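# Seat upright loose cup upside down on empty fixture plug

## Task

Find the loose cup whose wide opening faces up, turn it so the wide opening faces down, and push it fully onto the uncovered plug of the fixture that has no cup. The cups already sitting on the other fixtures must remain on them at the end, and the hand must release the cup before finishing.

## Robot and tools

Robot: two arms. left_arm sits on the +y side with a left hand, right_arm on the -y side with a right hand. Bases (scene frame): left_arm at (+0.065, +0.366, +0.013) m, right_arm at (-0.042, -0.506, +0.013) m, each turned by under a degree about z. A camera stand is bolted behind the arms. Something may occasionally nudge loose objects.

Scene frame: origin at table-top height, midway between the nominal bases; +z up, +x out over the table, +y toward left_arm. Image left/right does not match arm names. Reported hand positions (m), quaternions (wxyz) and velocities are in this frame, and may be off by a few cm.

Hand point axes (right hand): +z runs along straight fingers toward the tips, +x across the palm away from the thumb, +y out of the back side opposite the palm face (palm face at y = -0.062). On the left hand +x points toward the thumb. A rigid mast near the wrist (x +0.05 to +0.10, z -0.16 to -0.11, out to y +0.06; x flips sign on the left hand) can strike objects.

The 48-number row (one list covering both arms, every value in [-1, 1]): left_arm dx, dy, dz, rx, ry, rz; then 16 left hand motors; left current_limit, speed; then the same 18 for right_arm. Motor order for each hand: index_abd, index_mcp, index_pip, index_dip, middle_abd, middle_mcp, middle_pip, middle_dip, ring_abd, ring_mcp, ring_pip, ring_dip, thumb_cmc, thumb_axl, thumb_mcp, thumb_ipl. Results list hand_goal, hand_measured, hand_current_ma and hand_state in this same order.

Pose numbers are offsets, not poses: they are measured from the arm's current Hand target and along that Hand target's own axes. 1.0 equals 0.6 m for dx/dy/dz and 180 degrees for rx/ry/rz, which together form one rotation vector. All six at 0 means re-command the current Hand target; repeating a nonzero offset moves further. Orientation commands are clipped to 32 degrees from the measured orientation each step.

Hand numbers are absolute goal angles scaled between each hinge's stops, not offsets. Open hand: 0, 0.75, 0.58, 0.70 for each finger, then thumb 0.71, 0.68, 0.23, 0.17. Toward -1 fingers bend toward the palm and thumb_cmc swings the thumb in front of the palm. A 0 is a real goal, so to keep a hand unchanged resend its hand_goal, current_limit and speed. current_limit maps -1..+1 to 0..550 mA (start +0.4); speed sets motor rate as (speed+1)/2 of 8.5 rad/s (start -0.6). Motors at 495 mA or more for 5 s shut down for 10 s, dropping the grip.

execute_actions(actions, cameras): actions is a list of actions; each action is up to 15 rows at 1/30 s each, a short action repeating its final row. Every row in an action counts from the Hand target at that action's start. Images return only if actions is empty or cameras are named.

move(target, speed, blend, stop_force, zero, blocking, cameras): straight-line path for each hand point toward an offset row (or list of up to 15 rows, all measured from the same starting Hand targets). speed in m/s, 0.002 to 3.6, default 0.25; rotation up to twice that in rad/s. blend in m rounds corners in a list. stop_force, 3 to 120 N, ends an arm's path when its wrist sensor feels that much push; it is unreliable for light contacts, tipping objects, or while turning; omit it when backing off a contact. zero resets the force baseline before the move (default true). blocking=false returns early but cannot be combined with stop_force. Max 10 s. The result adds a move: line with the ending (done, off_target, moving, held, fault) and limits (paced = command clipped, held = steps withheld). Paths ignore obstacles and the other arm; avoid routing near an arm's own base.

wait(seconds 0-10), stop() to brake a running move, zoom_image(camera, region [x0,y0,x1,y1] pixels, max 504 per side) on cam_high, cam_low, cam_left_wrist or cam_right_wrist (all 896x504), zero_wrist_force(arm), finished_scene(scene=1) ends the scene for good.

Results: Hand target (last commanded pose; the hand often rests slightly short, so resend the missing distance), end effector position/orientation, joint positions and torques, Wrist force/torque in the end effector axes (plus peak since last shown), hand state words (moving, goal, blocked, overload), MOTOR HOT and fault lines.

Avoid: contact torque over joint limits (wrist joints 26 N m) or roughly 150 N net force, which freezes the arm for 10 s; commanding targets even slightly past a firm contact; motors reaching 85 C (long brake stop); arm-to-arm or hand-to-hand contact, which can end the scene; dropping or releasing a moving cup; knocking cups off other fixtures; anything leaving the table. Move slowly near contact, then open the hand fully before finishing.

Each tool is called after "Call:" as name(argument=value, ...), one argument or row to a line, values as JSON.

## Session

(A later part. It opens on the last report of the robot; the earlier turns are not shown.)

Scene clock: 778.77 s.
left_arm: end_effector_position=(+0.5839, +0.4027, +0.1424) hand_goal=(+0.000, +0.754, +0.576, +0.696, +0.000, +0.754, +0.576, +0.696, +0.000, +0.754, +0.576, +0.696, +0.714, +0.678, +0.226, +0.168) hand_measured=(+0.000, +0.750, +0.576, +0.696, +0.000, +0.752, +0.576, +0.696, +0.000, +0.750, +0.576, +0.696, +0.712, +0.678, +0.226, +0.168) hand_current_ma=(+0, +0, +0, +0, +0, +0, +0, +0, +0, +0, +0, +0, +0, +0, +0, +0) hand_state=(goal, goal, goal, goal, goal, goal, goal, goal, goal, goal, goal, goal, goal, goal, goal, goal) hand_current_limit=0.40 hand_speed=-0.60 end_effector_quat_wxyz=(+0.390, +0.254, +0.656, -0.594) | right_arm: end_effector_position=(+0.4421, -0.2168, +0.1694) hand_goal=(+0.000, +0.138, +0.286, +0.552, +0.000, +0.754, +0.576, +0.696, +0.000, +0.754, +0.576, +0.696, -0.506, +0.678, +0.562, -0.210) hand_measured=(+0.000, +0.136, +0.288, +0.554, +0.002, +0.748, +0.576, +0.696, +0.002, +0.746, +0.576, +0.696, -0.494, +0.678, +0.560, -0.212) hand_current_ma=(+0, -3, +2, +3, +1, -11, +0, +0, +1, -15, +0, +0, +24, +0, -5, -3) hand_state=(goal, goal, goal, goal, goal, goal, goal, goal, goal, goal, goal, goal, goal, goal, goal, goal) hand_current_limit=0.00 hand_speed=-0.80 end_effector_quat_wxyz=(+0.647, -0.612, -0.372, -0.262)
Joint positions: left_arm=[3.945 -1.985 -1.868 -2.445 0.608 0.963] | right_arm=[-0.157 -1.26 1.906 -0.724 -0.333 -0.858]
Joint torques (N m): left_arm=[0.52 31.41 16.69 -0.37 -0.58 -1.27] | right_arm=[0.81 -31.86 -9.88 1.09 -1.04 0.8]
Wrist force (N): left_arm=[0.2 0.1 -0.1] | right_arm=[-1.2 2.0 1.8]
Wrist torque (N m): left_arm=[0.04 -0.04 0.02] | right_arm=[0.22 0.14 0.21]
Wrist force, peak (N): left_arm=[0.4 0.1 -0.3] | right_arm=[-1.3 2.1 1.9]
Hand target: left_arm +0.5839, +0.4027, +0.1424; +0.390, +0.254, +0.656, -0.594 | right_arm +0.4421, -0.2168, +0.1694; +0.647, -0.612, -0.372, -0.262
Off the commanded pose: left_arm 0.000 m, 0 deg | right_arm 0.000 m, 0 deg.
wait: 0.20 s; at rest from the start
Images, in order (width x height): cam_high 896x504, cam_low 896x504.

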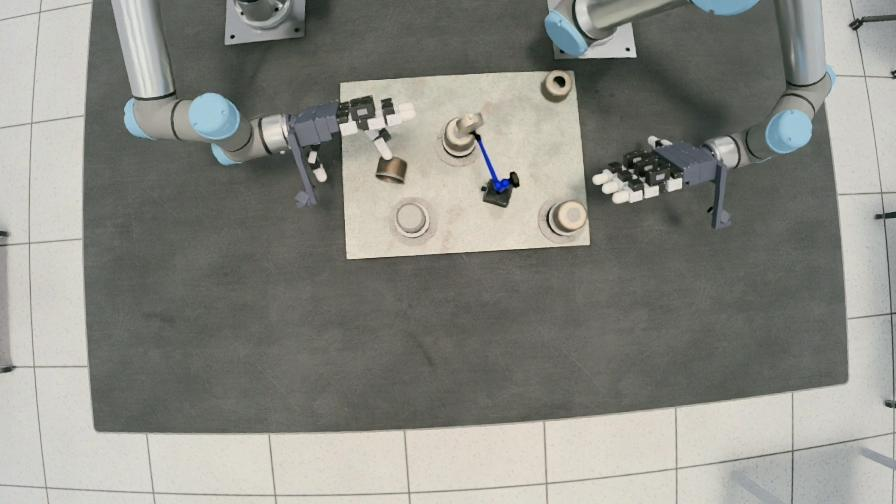

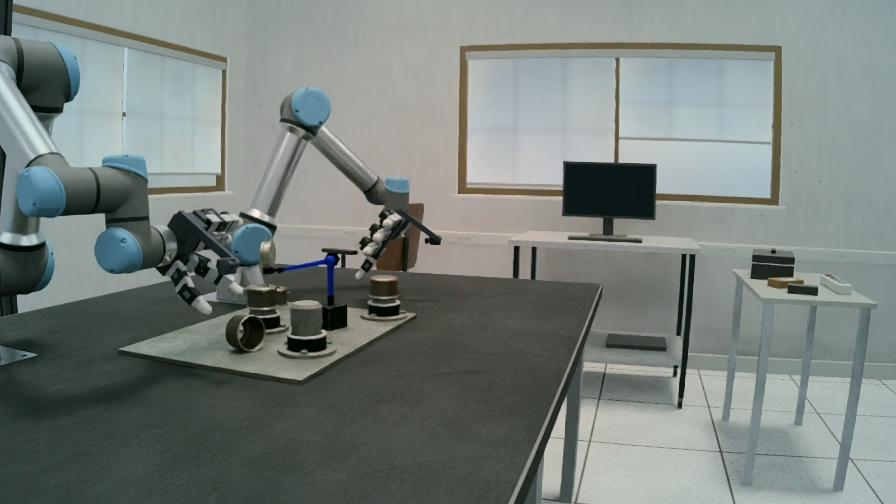

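Call:
move(
  target=[0,0,0,0,0,0, 0,0.754,0.576,0.696,0,0.754,0.576,0.696,0,0.754,0.576,0.696,0.714,0.678,0.226,0.168,0.40,-0.60, 0.015,0.014,0.1453,-0.1203,0.0896,0.0039, 0,0.137,0.285,0.551,0,0.754,-0.88,-0.61,0,0.754,-0.88,-0.61,-0.507,0.678,0.562,-0.211,0.3,-0.6],
  speed=0.25,
  cameras=["cam_high","cam_low","cam_right_wrist"],
)

Call:
zoom_image(
  camera="cam_high",
  region=[320, 100, 440, 220],
)

Scene clock: 805.40 s.
left_arm: end_effector_position=(+0.5839, +0.4027, +0.1424) hand_goal=(+0.000, +0.754, +0.576, +0.696, +0.000, +0.754, +0.576, +0.696, +0.000, +0.754, +0.576, +0.696, +0.714, +0.678, +0.226, +0.168) hand_measured=(+0.000, +0.750, +0.576, +0.696, +0.000, +0.752, +0.576, +0.696, +0.000, +0.750, +0.576, +0.696, +0.712, +0.678, +0.226, +0.168) hand_current_ma=(+0, +0, +0, +0, +0, +0, +0, +0, +0, +0, +0, +0, +0, +0, +0, +0) hand_state=(goal, goal, goal, goal, goal, goal, goal, goal, goal, goal, goal, goal, goal, goal, goal, goal) hand_current_limit=0.40 hand_speed=-0.60 end_effector_quat_wxyz=(+0.390, +0.254, +0.656, -0.594) | right_arm: end_effector_position=(+0.4399, -0.1289, +0.1695) hand_goal=(+0.000, +0.138, +0.286, +0.552, +0.000, +0.754, -0.880, -0.610, +0.000, +0.754, -0.880, -0.610, -0.506, +0.678, +0.562, -0.210) hand_measured=(+0.000, +0.136, +0.288, +0.554, +0.002, +0.748, -0.878, -0.606, +0.002, +0.746, -0.876, -0.606, -0.494, +0.678, +0.560, -0.212) hand_current_ma=(+1, -3, +2, +3, +1, -11, +4, +5, +1, -15, +5, +4, +24, +0, -5, -3) hand_state=(goal, goal, goal, goal, goal, goal, goal, goal, goal, goal, goal, goal, goal, goal, goal, goal) hand_current_limit=0.30 hand_speed=-0.60 end_effector_quat_wxyz=(-0.568, +0.682, +0.219, +0.405)
Joint positions: left_arm=[3.945 -1.985 -1.868 -2.445 0.608 0.963] | right_arm=[0.129 -1.378 2.065 -0.626 0.426 -0.986]
Joint torques (N m): left_arm=[0.32 31.12 17.58 -0.16 -0.71 -1.17] | right_arm=[7.28 -18.37 -12.39 -1.2 1.72 1.29]
Wrist force (N): left_arm=[0.0 -0.2 -0.2] | right_arm=[-1.2 1.8 1.6]
Wrist torque (N m): left_arm=[-0.01 -0.02 0.01] | right_arm=[0.21 0.14 0.16]
Wrist force, peak (N): left_arm=[0.5 0.1 -0.4] | right_arm=[-1.4 2.1 1.9]
Hand target: left_arm +0.5839, +0.4027, +0.1424; +0.390, +0.254, +0.656, -0.594 | right_arm +0.4399, -0.1288, +0.1694; -0.568, +0.682, +0.219, +0.405
Off the commanded pose: left_arm 0.000 m, 0 deg | right_arm 0.000 m, 0 deg.
move: done
Images, in order (width x height): cam_high 896x504, cam_low 896x504, cam_right_wrist 896x504.

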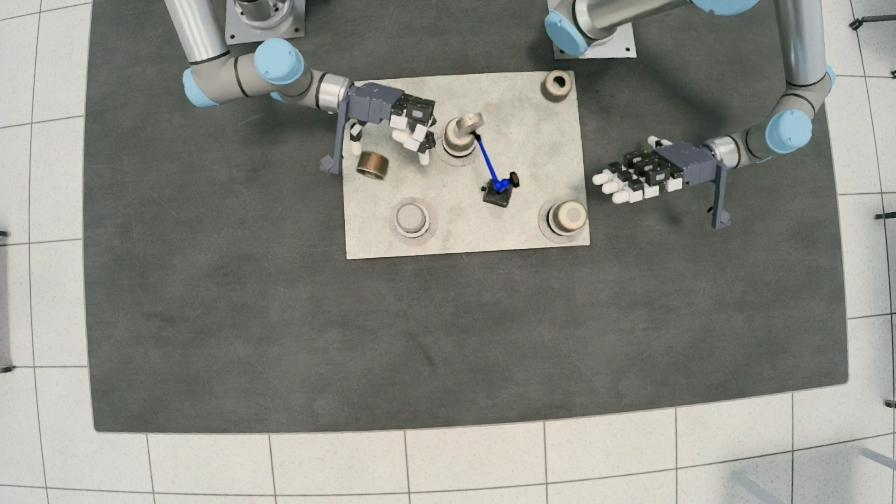

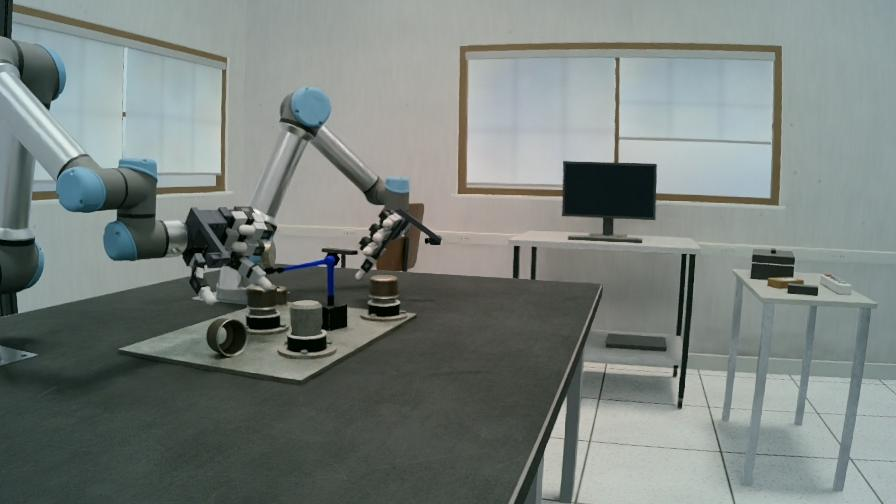

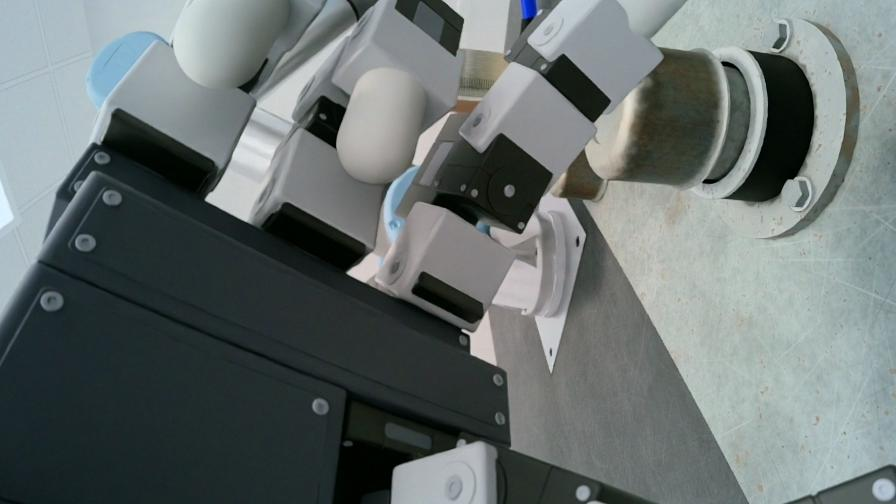

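Scaled by 4.200 from the camera's 896x504 image, which has a finer 1280x720 frame.

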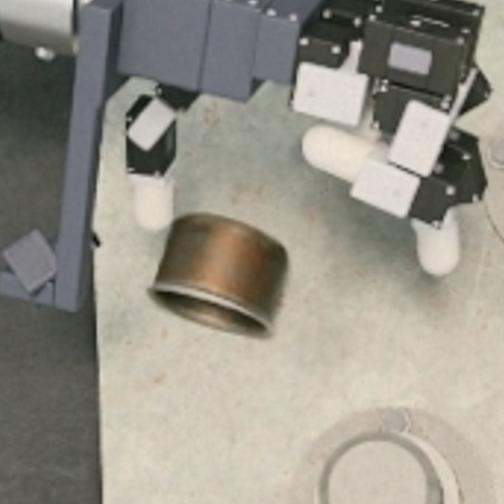

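Call:
move(
  target=[0,0,0,0,0,0, 0,0.754,0.576,0.696,0,0.754,0.576,0.696,0,0.754,0.576,0.696,0.714,0.678,0.226,0.168,0.40,-0.60, -0.0328,0.0273,-0.0718,0,0,0, 0,0.137,0.285,0.551,0,0.754,-0.88,-0.61,0,0.754,-0.88,-0.61,-0.507,0.678,0.562,-0.211,0.3,-0.6],
  speed=0.25,
  cameras=["cam_high"],
)

Call:
zoom_image(
  camera="cam_high",
  region=[320, 100, 440, 220],
)

Scene clock: 826.63 s.
left_arm: end_effector_position=(+0.5839, +0.4027, +0.1424) hand_goal=(+0.000, +0.754, +0.576, +0.696, +0.000, +0.754, +0.576, +0.696, +0.000, +0.754, +0.576, +0.696, +0.714, +0.678, +0.226, +0.168) hand_measured=(+0.000, +0.750, +0.576, +0.696, +0.000, +0.752, +0.576, +0.696, +0.000, +0.750, +0.576, +0.696, +0.712, +0.678, +0.226, +0.168) hand_current_ma=(+0, +0, +0, +0, +0, +0, +0, +0, +0, +0, +0, +0, +0, +0, +0, +0) hand_state=(goal, goal, goal, goal, goal, goal, goal, goal, goal, goal, goal, goal, goal, goal, goal, goal) hand_current_limit=0.40 hand_speed=-0.60 end_effector_quat_wxyz=(+0.390, +0.254, +0.656, -0.594) | right_arm: end_effector_position=(+0.4279, -0.1709, +0.1449) hand_goal=(+0.000, +0.138, +0.286, +0.552, +0.000, +0.754, -0.880, -0.610, +0.000, +0.754, -0.880, -0.610, -0.506, +0.678, +0.562, -0.210) hand_measured=(+0.000, +0.136, +0.288, +0.554, +0.002, +0.748, -0.878, -0.606, +0.002, +0.746, -0.876, -0.606, -0.494, +0.678, +0.560, -0.212) hand_current_ma=(+1, -3, +2, +3, +1, -11, +4, +5, +1, -15, +5, +4, +24, +0, -5, -3) hand_state=(goal, goal, goal, goal, goal, goal, goal, goal, goal, goal, goal, goal, goal, goal, goal, goal) hand_current_limit=0.30 hand_speed=-0.60 end_effector_quat_wxyz=(-0.568, +0.682, +0.219, +0.405)
Joint positions: left_arm=[3.945 -1.985 -1.868 -2.445 0.608 0.963] | right_arm=[0.016 -1.389 2.164 -0.692 0.313 -1.008]
Joint torques (N m): left_arm=[0.17 30.54 17.92 0.06 -0.96 -1.41] | right_arm=[1.98 -29.54 -20.94 0.82 0.64 0.48]
Wrist force (N): left_arm=[0.1 -0.1 -0.3] | right_arm=[-1.3 1.8 1.5]
Wrist torque (N m): left_arm=[0.02 -0.02 0.01] | right_arm=[0.22 0.16 0.12]
Wrist force, peak (N): left_arm=[0.4 0.0 -0.5] | right_arm=[-1.5 1.9 1.7]
Hand target: left_arm +0.5839, +0.4027, +0.1424; +0.390, +0.254, +0.656, -0.594 | right_arm +0.4279, -0.1709, +0.1449; -0.568, +0.682, +0.219, +0.405
Off the commanded pose: left_arm 0.000 m, 0 deg | right_arm 0.000 m, 0 deg.
move: done
Images, in order (width x height): cam_high 896x504.

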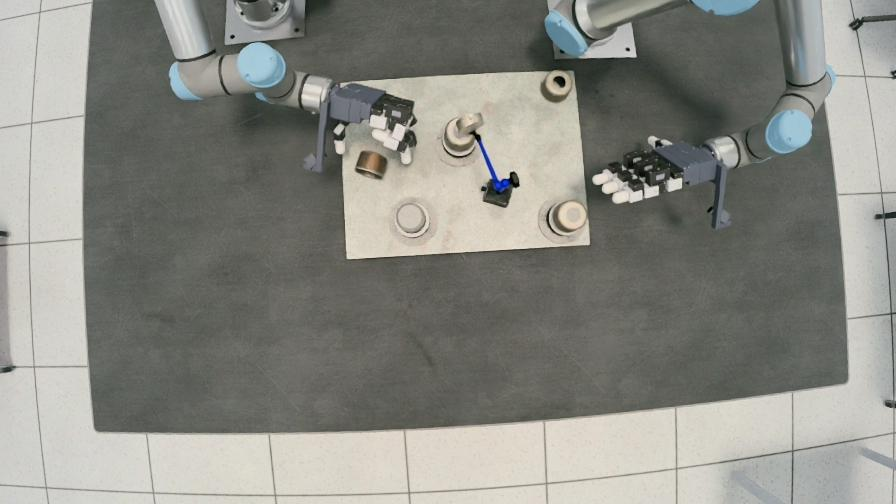

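Scaled by 4.200 from the camera's 896x504 image, which has a finer 1280x720 frame.

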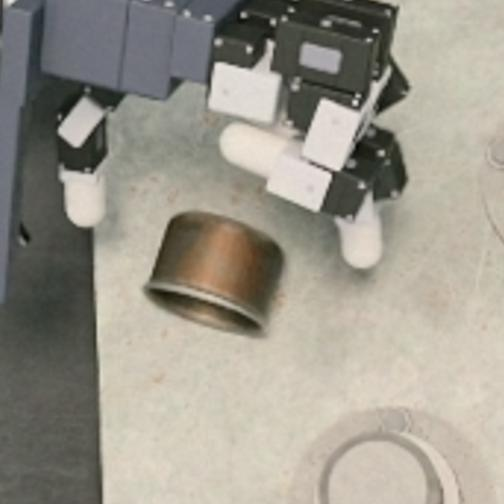

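Call:
move(
  target=[0,0,0,0,0,0, 0,0.754,0.576,0.696,0,0.754,0.576,0.696,0,0.754,0.576,0.696,0.714,0.678,0.226,0.168,0.40,-0.60, -0.0767,0.0527,-0.0197,0,0,0, 0,0.137,0.285,0.551,0,0.754,-0.88,-0.61,0,0.754,-0.88,-0.61,-0.507,0.678,0.562,-0.211,0.3,-0.6],
  speed=0.12,
  cameras=["cam_high","cam_low","cam_right_wrist"],
)

Call:
zoom_image(
  camera="cam_high",
  region=[320, 100, 440, 220],
)

Call:
zoom_image(
  camera="cam_low",
  region=[140, 250, 320, 380],
)

Scene clock: 850.83 s.
left_arm: end_effector_position=(+0.5839, +0.4027, +0.1424) hand_goal=(+0.000, +0.754, +0.576, +0.696, +0.000, +0.754, +0.576, +0.696, +0.000, +0.754, +0.576, +0.696, +0.714, +0.678, +0.226, +0.168) hand_measured=(+0.000, +0.750, +0.576, +0.696, +0.000, +0.752, +0.576, +0.696, +0.000, +0.750, +0.576, +0.696, +0.712, +0.678, +0.226, +0.168) hand_current_ma=(+0, +0, +0, +0, +0, +0, +0, +0, +0, +0, +0, +0, +0, +0, +0, +0) hand_state=(goal, goal, goal, goal, goal, goal, goal, goal, goal, goal, goal, goal, goal, goal, goal, goal) hand_current_limit=0.40 hand_speed=-0.60 end_effector_quat_wxyz=(+0.390, +0.254, +0.656, -0.594) | right_arm: end_effector_position=(+0.4218, -0.1829, +0.0894) hand_goal=(+0.000, +0.138, +0.286, +0.552, +0.000, +0.754, -0.880, -0.610, +0.000, +0.754, -0.880, -0.610, -0.506, +0.678, +0.562, -0.210) hand_measured=(+0.000, +0.136, +0.288, +0.554, +0.002, +0.748, -0.878, -0.606, +0.002, +0.746, -0.876, -0.606, -0.494, +0.678, +0.560, -0.212) hand_current_ma=(+1, -3, +2, +3, +1, -11, +4, +5, +1, -15, +5, +4, +24, +0, -5, -3) hand_state=(goal, goal, goal, goal, goal, goal, goal, goal, goal, goal, goal, goal, goal, goal, goal, goal) hand_current_limit=0.30 hand_speed=-0.60 end_effector_quat_wxyz=(-0.568, +0.682, +0.219, +0.405)
Joint positions: left_arm=[3.945 -1.985 -1.868 -2.445 0.608 0.963] | right_arm=[-0.019 -1.285 2.236 -0.86 0.278 -1.019]
Joint torques (N m): left_arm=[0.71 29.56 18.8 0.32 -1.16 -1.21] | right_arm=[8.96 -24.86 -19.93 0.71 1.56 -1.03]
Wrist force (N): left_arm=[0.1 0.1 -0.1] | right_arm=[-1.4 1.9 1.6]
Wrist torque (N m): left_arm=[0.02 -0.03 0.01] | right_arm=[0.24 0.19 0.10]
Wrist force, peak (N): left_arm=[0.7 0.1 -0.1] | right_arm=[-2.5 2.6 1.1]
Hand target: left_arm +0.5839, +0.4027, +0.1424; +0.390, +0.254, +0.656, -0.594 | right_arm +0.4219, -0.1828, +0.0894; -0.568, +0.682, +0.219, +0.405
Off the commanded pose: left_arm 0.000 m, 0 deg | right_arm 0.000 m, 0 deg.
move: done
Images, in order (width x height): cam_high 896x504, cam_low 896x504, cam_right_wrist 896x504.

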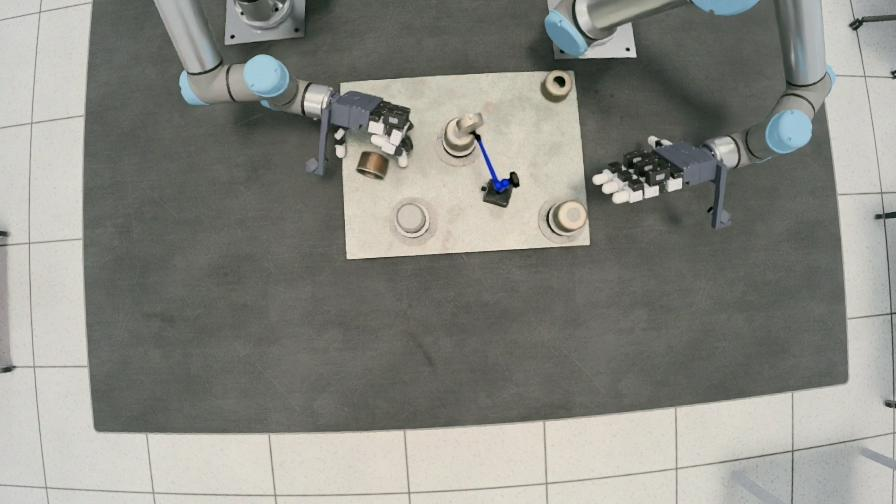

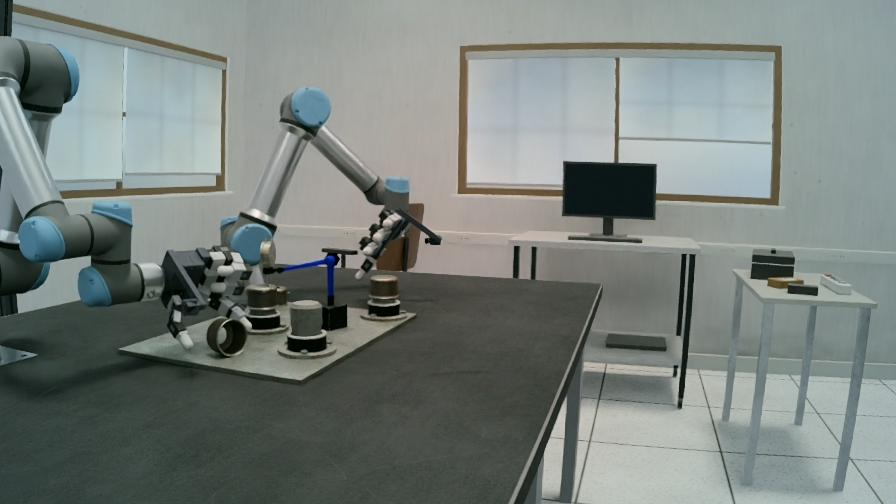

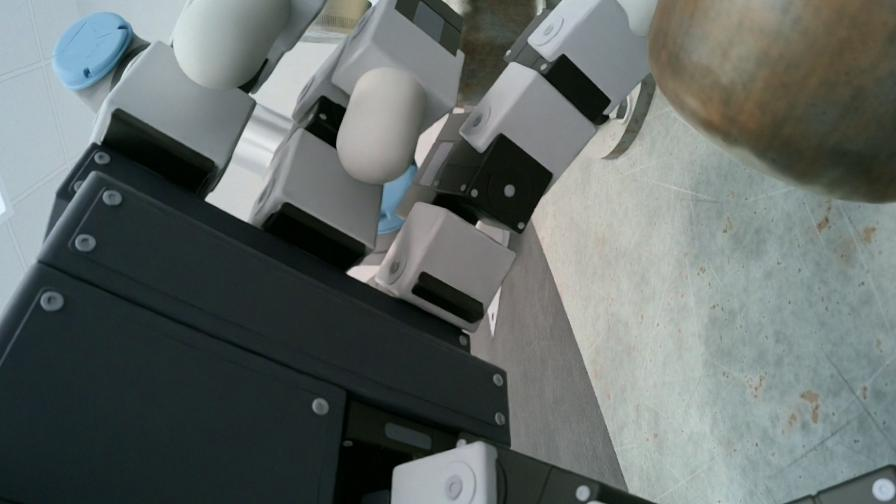

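Scaled by 4.200 from the camera's 896x504 image, which has a finer 1280x720 frame.

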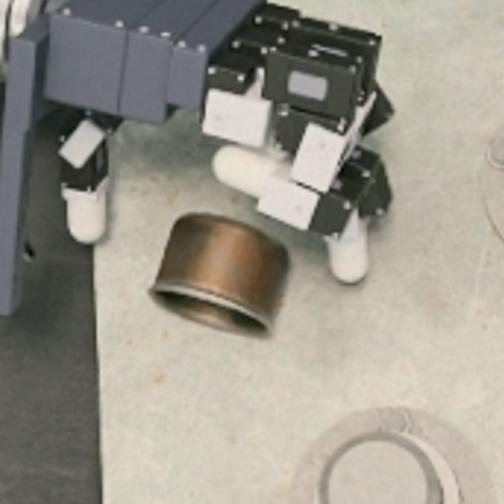

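Scaled by 2.800 from the camera's 896x504 image, which has a finer 1280x720 frame.

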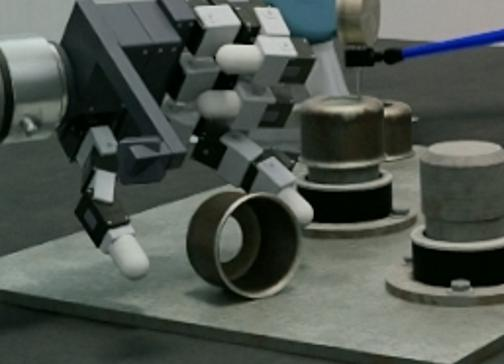

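Call:
move(
  target=[0,0,0,0,0,0, 0,0.754,0.576,0.696,0,0.754,0.576,0.696,0,0.754,0.576,0.696,0.714,0.678,0.226,0.168,0.40,-0.60, 0.0108,0.014,0.008,-0.0356,0.0265,0.0012, 0,0.137,0.285,0.551,0,0.754,-0.88,-0.61,0,0.754,-0.88,-0.61,-0.507,0.678,0.562,-0.211,0.3,-0.6],
  speed=0.1,
  cameras=[],
)

Call:
execute_actions(
  actions=[
    [[0,0,0,0,0,0, 0,0.754,0.576,0.696,0,0.754,0.576,0.696,0,0.754,0.576,0.696,0.714,0.678,0.226,0.168,0.40,-0.60, 0,0,0,0,0,0, 0,0.09,-0.08,0.18,0,0.754,-0.88,-0.61,0,0.754,-0.88,-0.61,-0.507,0.678,0.52,-0.70,0.4,-0.85]],
  ],
  cameras=["cam_high","cam_low","cam_right_wrist"],
)

Call:
zoom_image(
  camera="cam_high",
  region=[320, 100, 440, 220],
)

Call:
zoom_image(
  camera="cam_low",
  region=[140, 250, 320, 380],
)

Scene clock: 880.20 s.
left_arm: end_effector_position=(+0.5839, +0.4027, +0.1424) hand_goal=(+0.000, +0.754, +0.576, +0.696, +0.000, +0.754, +0.576, +0.696, +0.000, +0.754, +0.576, +0.696, +0.714, +0.678, +0.226, +0.168) hand_measured=(+0.000, +0.750, +0.576, +0.696, +0.000, +0.752, +0.576, +0.696, +0.000, +0.750, +0.576, +0.696, +0.712, +0.678, +0.226, +0.168) hand_current_ma=(+0, +0, +0, +0, +0, +0, +0, +0, +0, +0, +0, +0, +0, +0, +0, +0) hand_state=(goal, goal, goal, goal, goal, goal, goal, goal, goal, goal, goal, goal, goal, goal, goal, goal) hand_current_limit=0.40 hand_speed=-0.60 end_effector_quat_wxyz=(+0.390, +0.254, +0.656, -0.594) | right_arm: end_effector_position=(+0.4333, -0.1814, +0.0895) hand_goal=(+0.000, +0.138, +0.286, +0.552, +0.000, +0.754, -0.880, -0.610, +0.000, +0.754, -0.880, -0.610, -0.506, +0.678, +0.562, -0.210) hand_measured=(+0.000, +0.136, +0.288, +0.554, +0.002, +0.748, -0.878, -0.606, +0.002, +0.746, -0.876, -0.606, -0.494, +0.678, +0.560, -0.212) hand_current_ma=(+1, -3, +2, +3, +1, -11, +4, +5, +1, -15, +5, +4, +24, +0, -5, -3) hand_state=(goal, goal, goal, goal, goal, goal, goal, goal, goal, goal, goal, goal, goal, goal, goal, goal) hand_current_limit=0.30 hand_speed=-0.60 end_effector_quat_wxyz=(-0.539, +0.695, +0.171, +0.444)
Joint positions: left_arm=[3.945 -1.985 -1.868 -2.445 0.608 0.963] | right_arm=[0.041 -1.304 2.265 -0.906 0.477 -0.979]
Joint torques (N m): left_arm=[-0.22 29.64 19.92 0.51 -1.18 -1.16] | right_arm=[-7.59 -21.44 -20.84 0.55 0.7 -1.44]
Wrist force (N): left_arm=[0.1 0.2 -0.2] | right_arm=[-1.5 2.0 1.4]
Wrist torque (N m): left_arm=[0.05 -0.04 0.01] | right_arm=[0.27 0.20 0.09]
Wrist force, peak (N): left_arm=[0.4 0.3 -0.5] | right_arm=[-1.8 1.8 1.7]
Hand target: left_arm +0.5839, +0.4027, +0.1424; +0.390, +0.254, +0.656, -0.594 | right_arm +0.4334, -0.1815, +0.0895; -0.539, +0.695, +0.171, +0.444
Off the commanded pose: left_arm 0.000 m, 0 deg | right_arm 0.000 m, 0 deg.
move: done
No camera images: "cameras" was empty.

Scene clock: 881.70 s.
left_arm: end_effector_position=(+0.5839, +0.4027, +0.1424) hand_goal=(+0.000, +0.754, +0.576, +0.696, +0.000, +0.754, +0.576, +0.696, +0.000, +0.754, +0.576, +0.696, +0.714, +0.678, +0.226, +0.168) hand_measured=(+0.000, +0.750, +0.576, +0.696, +0.000, +0.752, +0.576, +0.696, +0.000, +0.750, +0.576, +0.696, +0.712, +0.678, +0.226, +0.168) hand_current_ma=(+0, +0, +0, +0, +0, +0, +0, +0, +0, +0, +0, +0, +0, +0, +0, +0) hand_state=(goal, goal, goal, goal, goal, goal, goal, goal, goal, goal, goal, goal, goal, goal, goal, goal) hand_current_limit=0.40 hand_speed=-0.60 end_effector_quat_wxyz=(+0.390, +0.254, +0.656, -0.594) | right_arm: end_effector_position=(+0.4334, -0.1815, +0.0895) hand_goal=(+0.000, +0.090, -0.080, +0.180, +0.000, +0.754, -0.880, -0.610, +0.000, +0.754, -0.880, -0.610, -0.506, +0.678, +0.520, -0.700) hand_measured=(+0.006, +0.174, -0.012, +0.216, +0.002, +0.748, -0.878, -0.606, +0.002, +0.746, -0.876, -0.606, -0.490, +0.678, +0.566, -0.640) hand_current_ma=(+8, +304, +213, +95, +1, -11, +4, +5, +1, -15, +5, +4, +37, +0, +177, +271) hand_state=(goal, blocked, blocked, blocked, goal, goal, goal, goal, goal, goal, goal, goal, goal, goal, blocked, blocked) hand_current_limit=0.40 hand_speed=-0.85 end_effector_quat_wxyz=(-0.539, +0.695, +0.171, +0.444)
Joint positions: left_arm=[3.945 -1.985 -1.868 -2.445 0.608 0.963] | right_arm=[0.041 -1.304 2.265 -0.906 0.477 -0.979]
Joint torques (N m): left_arm=[0.56 29.51 19.64 0.49 -1.19 -1.26] | right_arm=[-4.71 -19.32 -20.26 -1.53 0.24 -1.16]
Wrist force (N): left_arm=[0.1 0.2 -0.2] | right_arm=[-2.4 3.0 1.7]
Wrist torque (N m): left_arm=[0.05 -0.03 0.01] | right_arm=[0.30 0.23 0.13]
Wrist force, peak (N): left_arm=[0.3 0.0 -0.4] | right_arm=[-3.4 3.5 1.4]
Hand target: left_arm +0.5839, +0.4027, +0.1424; +0.390, +0.254, +0.656, -0.594 | right_arm +0.4334, -0.1815, +0.0895; -0.539, +0.695, +0.171, +0.444
Off the commanded pose: left_arm 0.000 m, 0 deg | right_arm 0.000 m, 0 deg.
Images, in order (width x height): cam_high 896x504, cam_low 896x504, cam_right_wrist 896x504.

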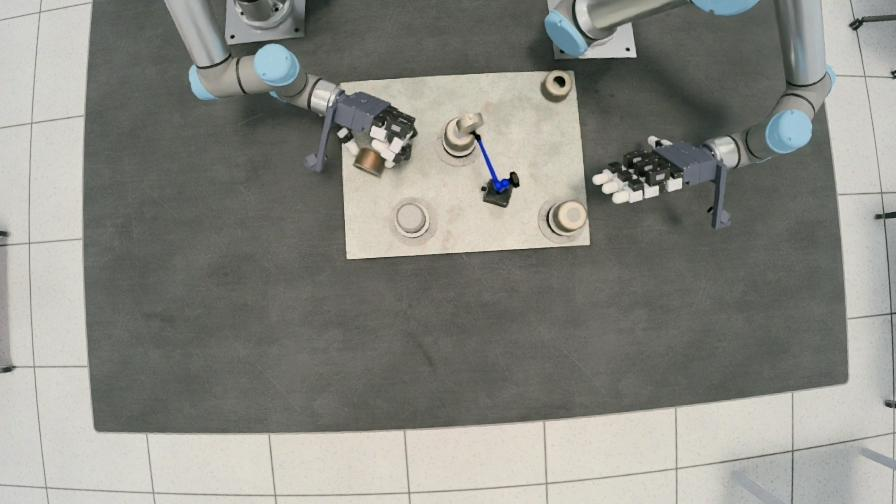

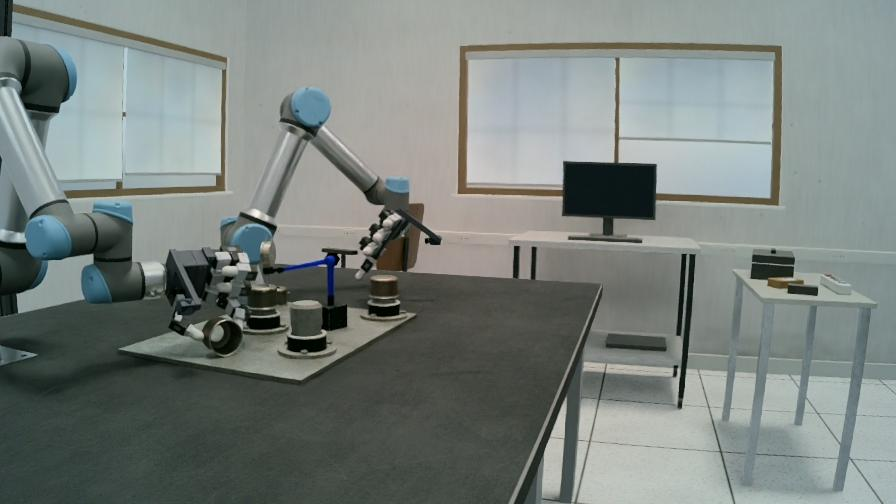

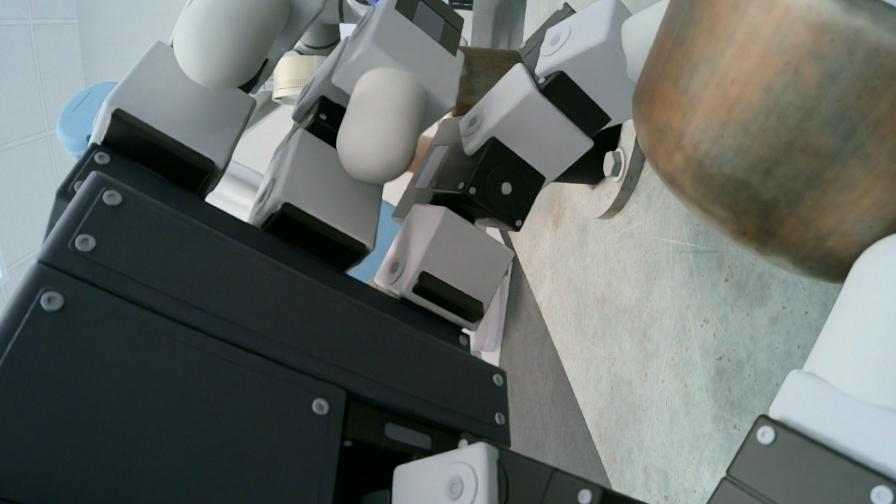

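Scaled by 4.200 from the camera's 896x504 image, which has a finer 1280x720 frame.

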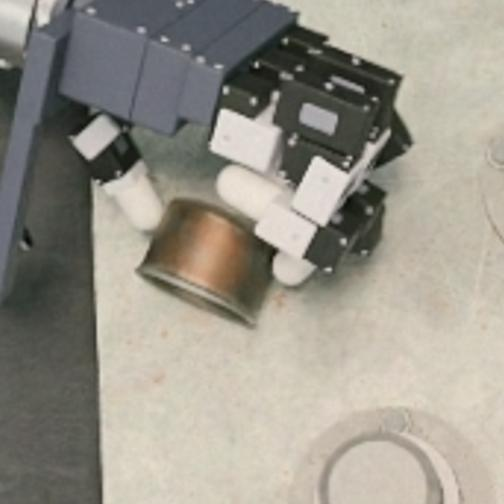

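Scaled by 2.800 from the camera's 896x504 image, which has a finer 1280x720 frame.

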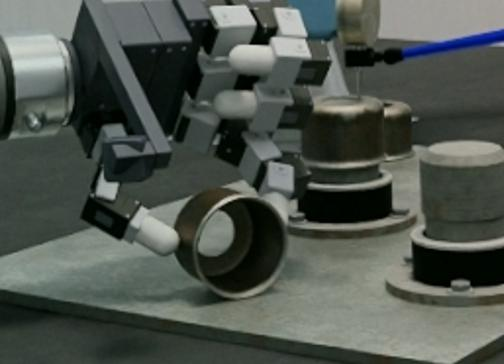

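Call:
execute_actions(
  actions=[
    [[0,0,0,0,0,0, 0,0.754,0.576,0.696,0,0.754,0.576,0.696,0,0.754,0.576,0.696,0.714,0.678,0.226,0.168,0.40,-0.60, 0,0,0,0,0,0, 0,0.065,-0.12,0.13,0,0.754,-0.88,-0.61,0,0.754,-0.88,-0.61,-0.507,0.678,0.48,-0.74,0.55,-0.85]],
  ],
  cameras=[],
)

Call:
move(
  target=[0,0,0,0,0,0, 0,0.754,0.576,0.696,0,0.754,0.576,0.696,0,0.754,0.576,0.696,0.714,0.678,0.226,0.168,0.40,-0.60, 0.0267,-0.0199,-0.0009,0,0,0, 0,0.065,-0.12,0.13,0,0.754,-0.88,-0.61,0,0.754,-0.88,-0.61,-0.507,0.678,0.48,-0.74,0.55,-0.85],
  speed=0.03,
  cameras=["cam_high","cam_low","cam_right_wrist"],
)

Call:
zoom_image(
  camera="cam_high",
  region=[320, 100, 440, 220],
)

Call:
zoom_image(
  camera="cam_low",
  region=[140, 250, 320, 380],
)

Scene clock: 899.27 s.
left_arm: end_effector_position=(+0.5839, +0.4027, +0.1424) hand_goal=(+0.000, +0.754, +0.576, +0.696, +0.000, +0.754, +0.576, +0.696, +0.000, +0.754, +0.576, +0.696, +0.714, +0.678, +0.226, +0.168) hand_measured=(+0.000, +0.750, +0.576, +0.696, +0.000, +0.752, +0.576, +0.696, +0.000, +0.750, +0.576, +0.696, +0.712, +0.678, +0.226, +0.168) hand_current_ma=(+0, +0, +0, +0, +0, +0, +0, +0, +0, +0, +0, +0, +0, +0, +0, +0) hand_state=(goal, goal, goal, goal, goal, goal, goal, goal, goal, goal, goal, goal, goal, goal, goal, goal) hand_current_limit=0.40 hand_speed=-0.60 end_effector_quat_wxyz=(+0.390, +0.254, +0.656, -0.594) | right_arm: end_effector_position=(+0.4334, -0.1815, +0.0895) hand_goal=(+0.000, +0.066, -0.120, +0.130, +0.000, +0.754, -0.880, -0.610, +0.000, +0.754, -0.880, -0.610, -0.506, +0.678, +0.480, -0.740) hand_measured=(+0.006, +0.180, -0.012, +0.216, +0.002, +0.748, -0.878, -0.606, +0.002, +0.746, -0.876, -0.606, -0.488, +0.678, +0.566, -0.668) hand_current_ma=(+8, +426, +387, +290, +1, -11, +4, +5, +1, -15, +5, +4, +40, +0, +400, +341) hand_state=(goal, blocked, blocked, blocked, goal, goal, goal, goal, goal, goal, goal, goal, goal, goal, blocked, blocked) hand_current_limit=0.55 hand_speed=-0.85 end_effector_quat_wxyz=(-0.539, +0.695, +0.171, +0.444)
Joint positions: left_arm=[3.945 -1.985 -1.868 -2.445 0.608 0.963] | right_arm=[0.041 -1.304 2.265 -0.906 0.477 -0.979]
Joint torques (N m): left_arm=[0.05 30.02 20.32 0.54 -1.17 -1.26] | right_arm=[4.23 -26.38 -16.56 -1.47 -1.19 -0.16]
Wrist force (N): left_arm=[0.2 -0.2 -0.4] | right_arm=[-3.5 3.9 1.5]
Wrist torque (N m): left_arm=[0.01 -0.04 0.02] | right_arm=[0.34 0.22 0.14]
Wrist force, peak (N): left_arm=[0.0 -0.2 -0.6] | right_arm=[-3.5 3.9 1.5]
Hand target: left_arm +0.5839, +0.4027, +0.1424; +0.390, +0.254, +0.656, -0.594 | right_arm +0.4334, -0.1815, +0.0895; -0.539, +0.695, +0.171, +0.444
Off the commanded pose: left_arm 0.000 m, 0 deg | right_arm 0.000 m, 0 deg.
No camera images: "cameras" was empty.

Scene clock: 900.23 s.
left_arm: end_effector_position=(+0.5839, +0.4027, +0.1424) hand_goal=(+0.000, +0.754, +0.576, +0.696, +0.000, +0.754, +0.576, +0.696, +0.000, +0.754, +0.576, +0.696, +0.714, +0.678, +0.226, +0.168) hand_measured=(+0.000, +0.750, +0.576, +0.696, +0.000, +0.752, +0.576, +0.696, +0.000, +0.750, +0.576, +0.696, +0.712, +0.678, +0.226, +0.168) hand_current_ma=(+0, +0, +0, +0, +0, +0, +0, +0, +0, +0, +0, +0, +0, +0, +0, +0) hand_state=(goal, goal, goal, goal, goal, goal, goal, goal, goal, goal, goal, goal, goal, goal, goal, goal) hand_current_limit=0.40 hand_speed=-0.60 end_effector_quat_wxyz=(+0.390, +0.254, +0.656, -0.594) | right_arm: end_effector_position=(+0.4335, -0.1815, +0.1096) hand_goal=(+0.000, +0.066, -0.120, +0.130, +0.000, +0.754, -0.880, -0.610, +0.000, +0.754, -0.880, -0.610, -0.506, +0.678, +0.480, -0.740) hand_measured=(+0.006, +0.180, -0.012, +0.216, +0.002, +0.748, -0.878, -0.606, +0.002, +0.746, -0.876, -0.606, -0.484, +0.680, +0.566, -0.672) hand_current_ma=(+9, +426, +387, +290, +1, -11, +4, +5, +1, -15, +5, +4, +51, +3, +400, +316) hand_state=(goal, blocked, blocked, blocked, goal, goal, goal, goal, goal, goal, goal, goal, blocked, goal, blocked, blocked) hand_current_limit=0.55 hand_speed=-0.85 end_effector_quat_wxyz=(-0.539, +0.695, +0.171, +0.444)
Joint positions: left_arm=[3.945 -1.985 -1.868 -2.445 0.608 0.963] | right_arm=[0.041 -1.353 2.249 -0.841 0.477 -0.979]
Joint torques (N m): left_arm=[0.41 28.85 20.27 0.48 -1.19 -1.26] | right_arm=[-9.05 -18.39 -13.18 -1.99 -1.6 -1.48]
Wrist force (N): left_arm=[0.0 0.1 -0.2] | right_arm=[-3.2 3.2 1.4]
Wrist torque (N m): left_arm=[0.04 -0.02 0.00] | right_arm=[0.30 0.24 0.13]
Wrist force, peak (N): left_arm=[0.2 0.3 -0.5] | right_arm=[-3.7 3.9 1.8]
Hand target: left_arm +0.5839, +0.4027, +0.1424; +0.390, +0.254, +0.656, -0.594 | right_arm +0.4334, -0.1815, +0.1095; -0.539, +0.695, +0.171, +0.444
Off the commanded pose: left_arm 0.000 m, 0 deg | right_arm 0.000 m, 0 deg.
move: done
Images, in order (width x height): cam_high 896x504, cam_low 896x504, cam_right_wrist 896x504.

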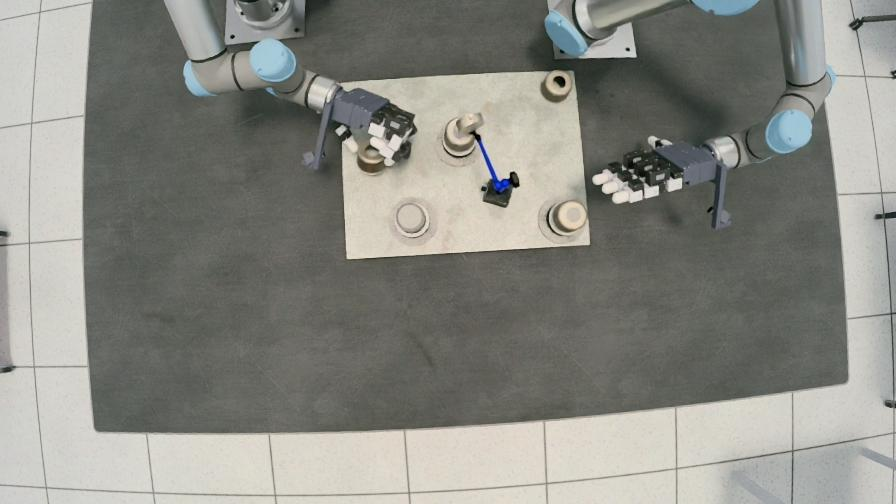

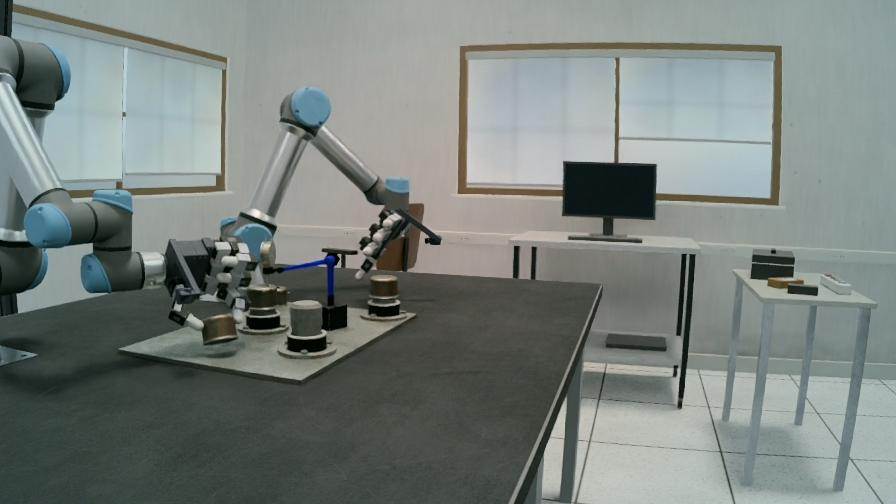

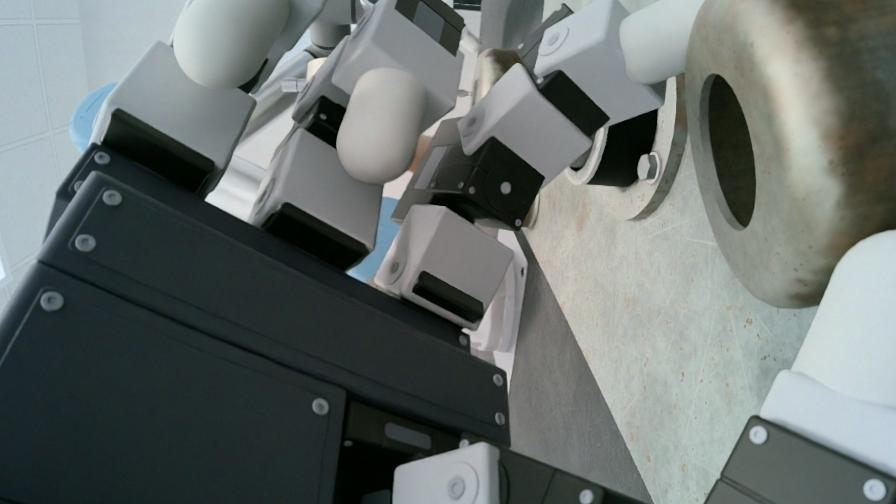

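Scaled by 4.200 from the camera's 896x504 image, which has a finer 1280x720 frame.

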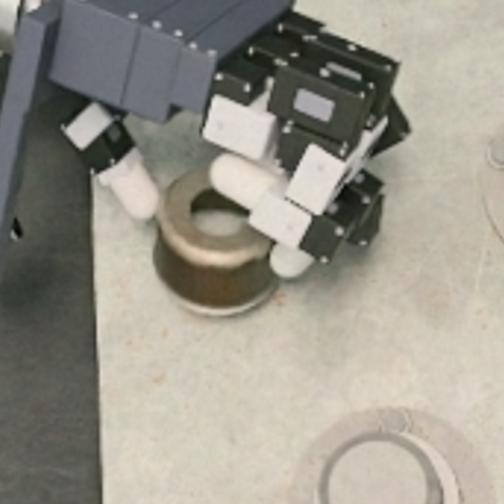

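Scaled by 2.800 from the camera's 896x504 image, which has a finer 1280x720 frame.

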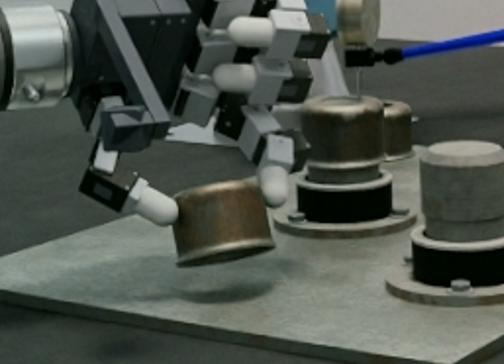

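Call:
move(
  target=[0,0,0,0,0,0, 0,0.754,0.576,0.696,0,0.754,0.576,0.696,0,0.754,0.576,0.696,0.714,0.678,0.226,0.168,0.40,-0.60, -0.0267,0.0199,0.0009,0,0,0, 0,0.065,-0.12,0.13,0,0.754,-0.88,-0.61,0,0.754,-0.88,-0.61,-0.507,0.678,0.48,-0.74,0.55,-0.85],
  speed=0.015,
  stop_force=5,
  cameras=["cam_high","cam_low","cam_right_wrist"],
)

Call:
zoom_image(
  camera="cam_high",
  region=[320, 100, 440, 220],
)

Call:
zoom_image(
  camera="cam_low",
  region=[140, 250, 320, 380],
)

Scene clock: 938.70 s.
left_arm: end_effector_position=(+0.5839, +0.4027, +0.1424) hand_goal=(+0.000, +0.754, +0.576, +0.696, +0.000, +0.754, +0.576, +0.696, +0.000, +0.754, +0.576, +0.696, +0.714, +0.678, +0.226, +0.168) hand_measured=(+0.000, +0.750, +0.576, +0.696, +0.000, +0.752, +0.576, +0.696, +0.000, +0.750, +0.576, +0.696, +0.712, +0.678, +0.226, +0.168) hand_current_ma=(+0, +0, +0, +0, +0, +0, +0, +0, +0, +0, +0, +0, +0, +0, +0, +0) hand_state=(goal, goal, goal, goal, goal, goal, goal, goal, goal, goal, goal, goal, goal, goal, goal, goal) hand_current_limit=0.40 hand_speed=-0.60 end_effector_quat_wxyz=(+0.390, +0.254, +0.656, -0.594) | right_arm: end_effector_position=(+0.4334, -0.1815, +0.0895) hand_goal=(+0.000, +0.066, -0.120, +0.130, +0.000, +0.754, -0.880, -0.610, +0.000, +0.754, -0.880, -0.610, -0.506, +0.678, +0.480, -0.740) hand_measured=(+0.006, +0.180, -0.012, +0.216, +0.002, +0.748, -0.878, -0.606, +0.002, +0.746, -0.876, -0.606, -0.484, +0.680, +0.566, -0.674) hand_current_ma=(+8, +426, +387, +290, +1, -11, +4, +5, +1, -15, +5, +4, +51, +3, +400, +309) hand_state=(goal, blocked, blocked, blocked, goal, goal, goal, goal, goal, goal, goal, goal, blocked, goal, blocked, blocked) hand_current_limit=0.55 hand_speed=-0.85 end_effector_quat_wxyz=(-0.539, +0.695, +0.171, +0.444)
Joint positions: left_arm=[3.945 -1.985 -1.868 -2.445 0.608 0.963] | right_arm=[0.041 -1.304 2.265 -0.906 0.477 -0.979]
Joint torques (N m): left_arm=[0.29 29.42 19.92 0.67 -1.22 -1.26] | right_arm=[9.87 -33.34 -19.45 0.27 1.07 0.89]
Wrist force (N): left_arm=[0.0 0.0 -0.4] | right_arm=[-2.6 2.8 1.5]
Wrist torque (N m): left_arm=[0.05 -0.03 0.01] | right_arm=[0.30 0.23 0.14]
Wrist force, peak (N): left_arm=[0.5 0.1 -0.4] | right_arm=[-3.3 3.5 1.8]
Hand target: left_arm +0.5839, +0.4027, +0.1424; +0.390, +0.254, +0.656, -0.594 | right_arm +0.4334, -0.1815, +0.0895; -0.539, +0.695, +0.171, +0.444
Off the commanded pose: left_arm 0.000 m, 0 deg | right_arm 0.000 m, 0 deg.
move: done
Images, in order (width x height): cam_high 896x504, cam_low 896x504, cam_right_wrist 896x504.

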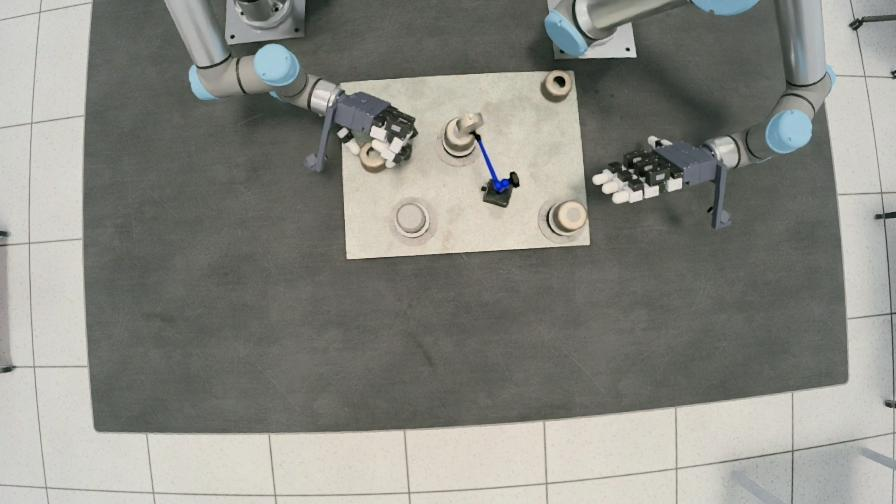

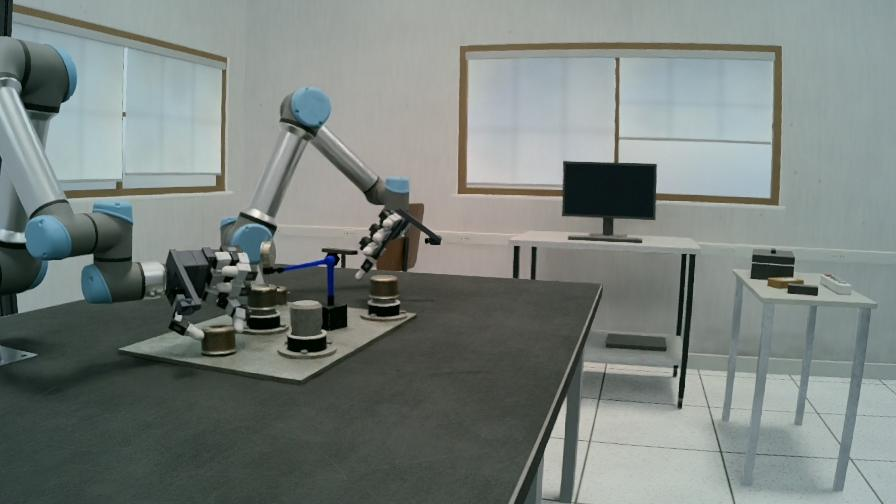

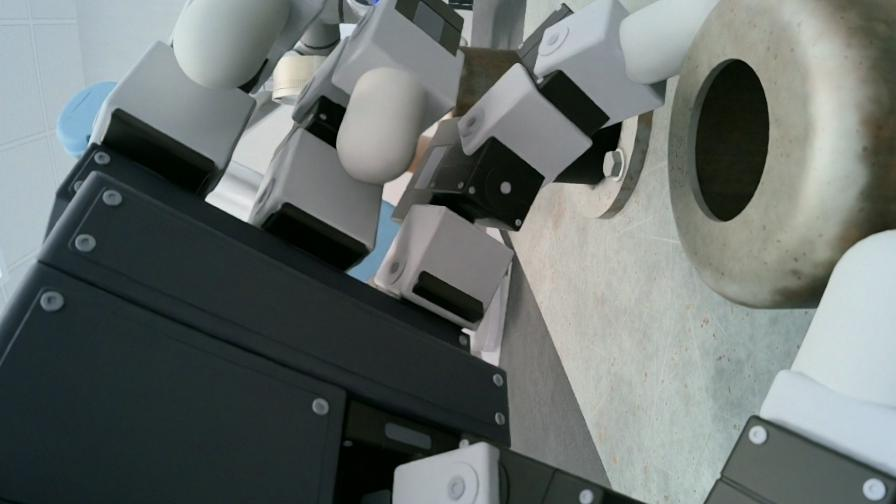

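Scaled by 4.200 from the camera's 896x504 image, which has a finer 1280x720 frame.

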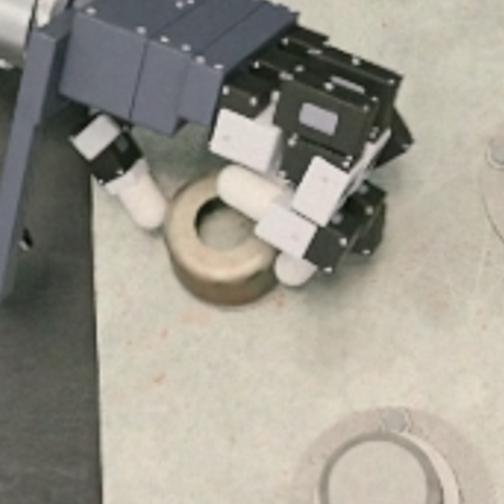

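Scaled by 2.800 from the camera's 896x504 image, which has a finer 1280x720 frame.

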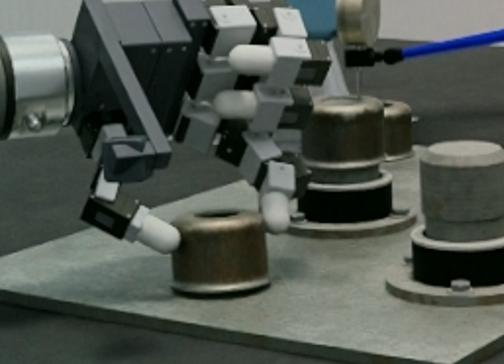

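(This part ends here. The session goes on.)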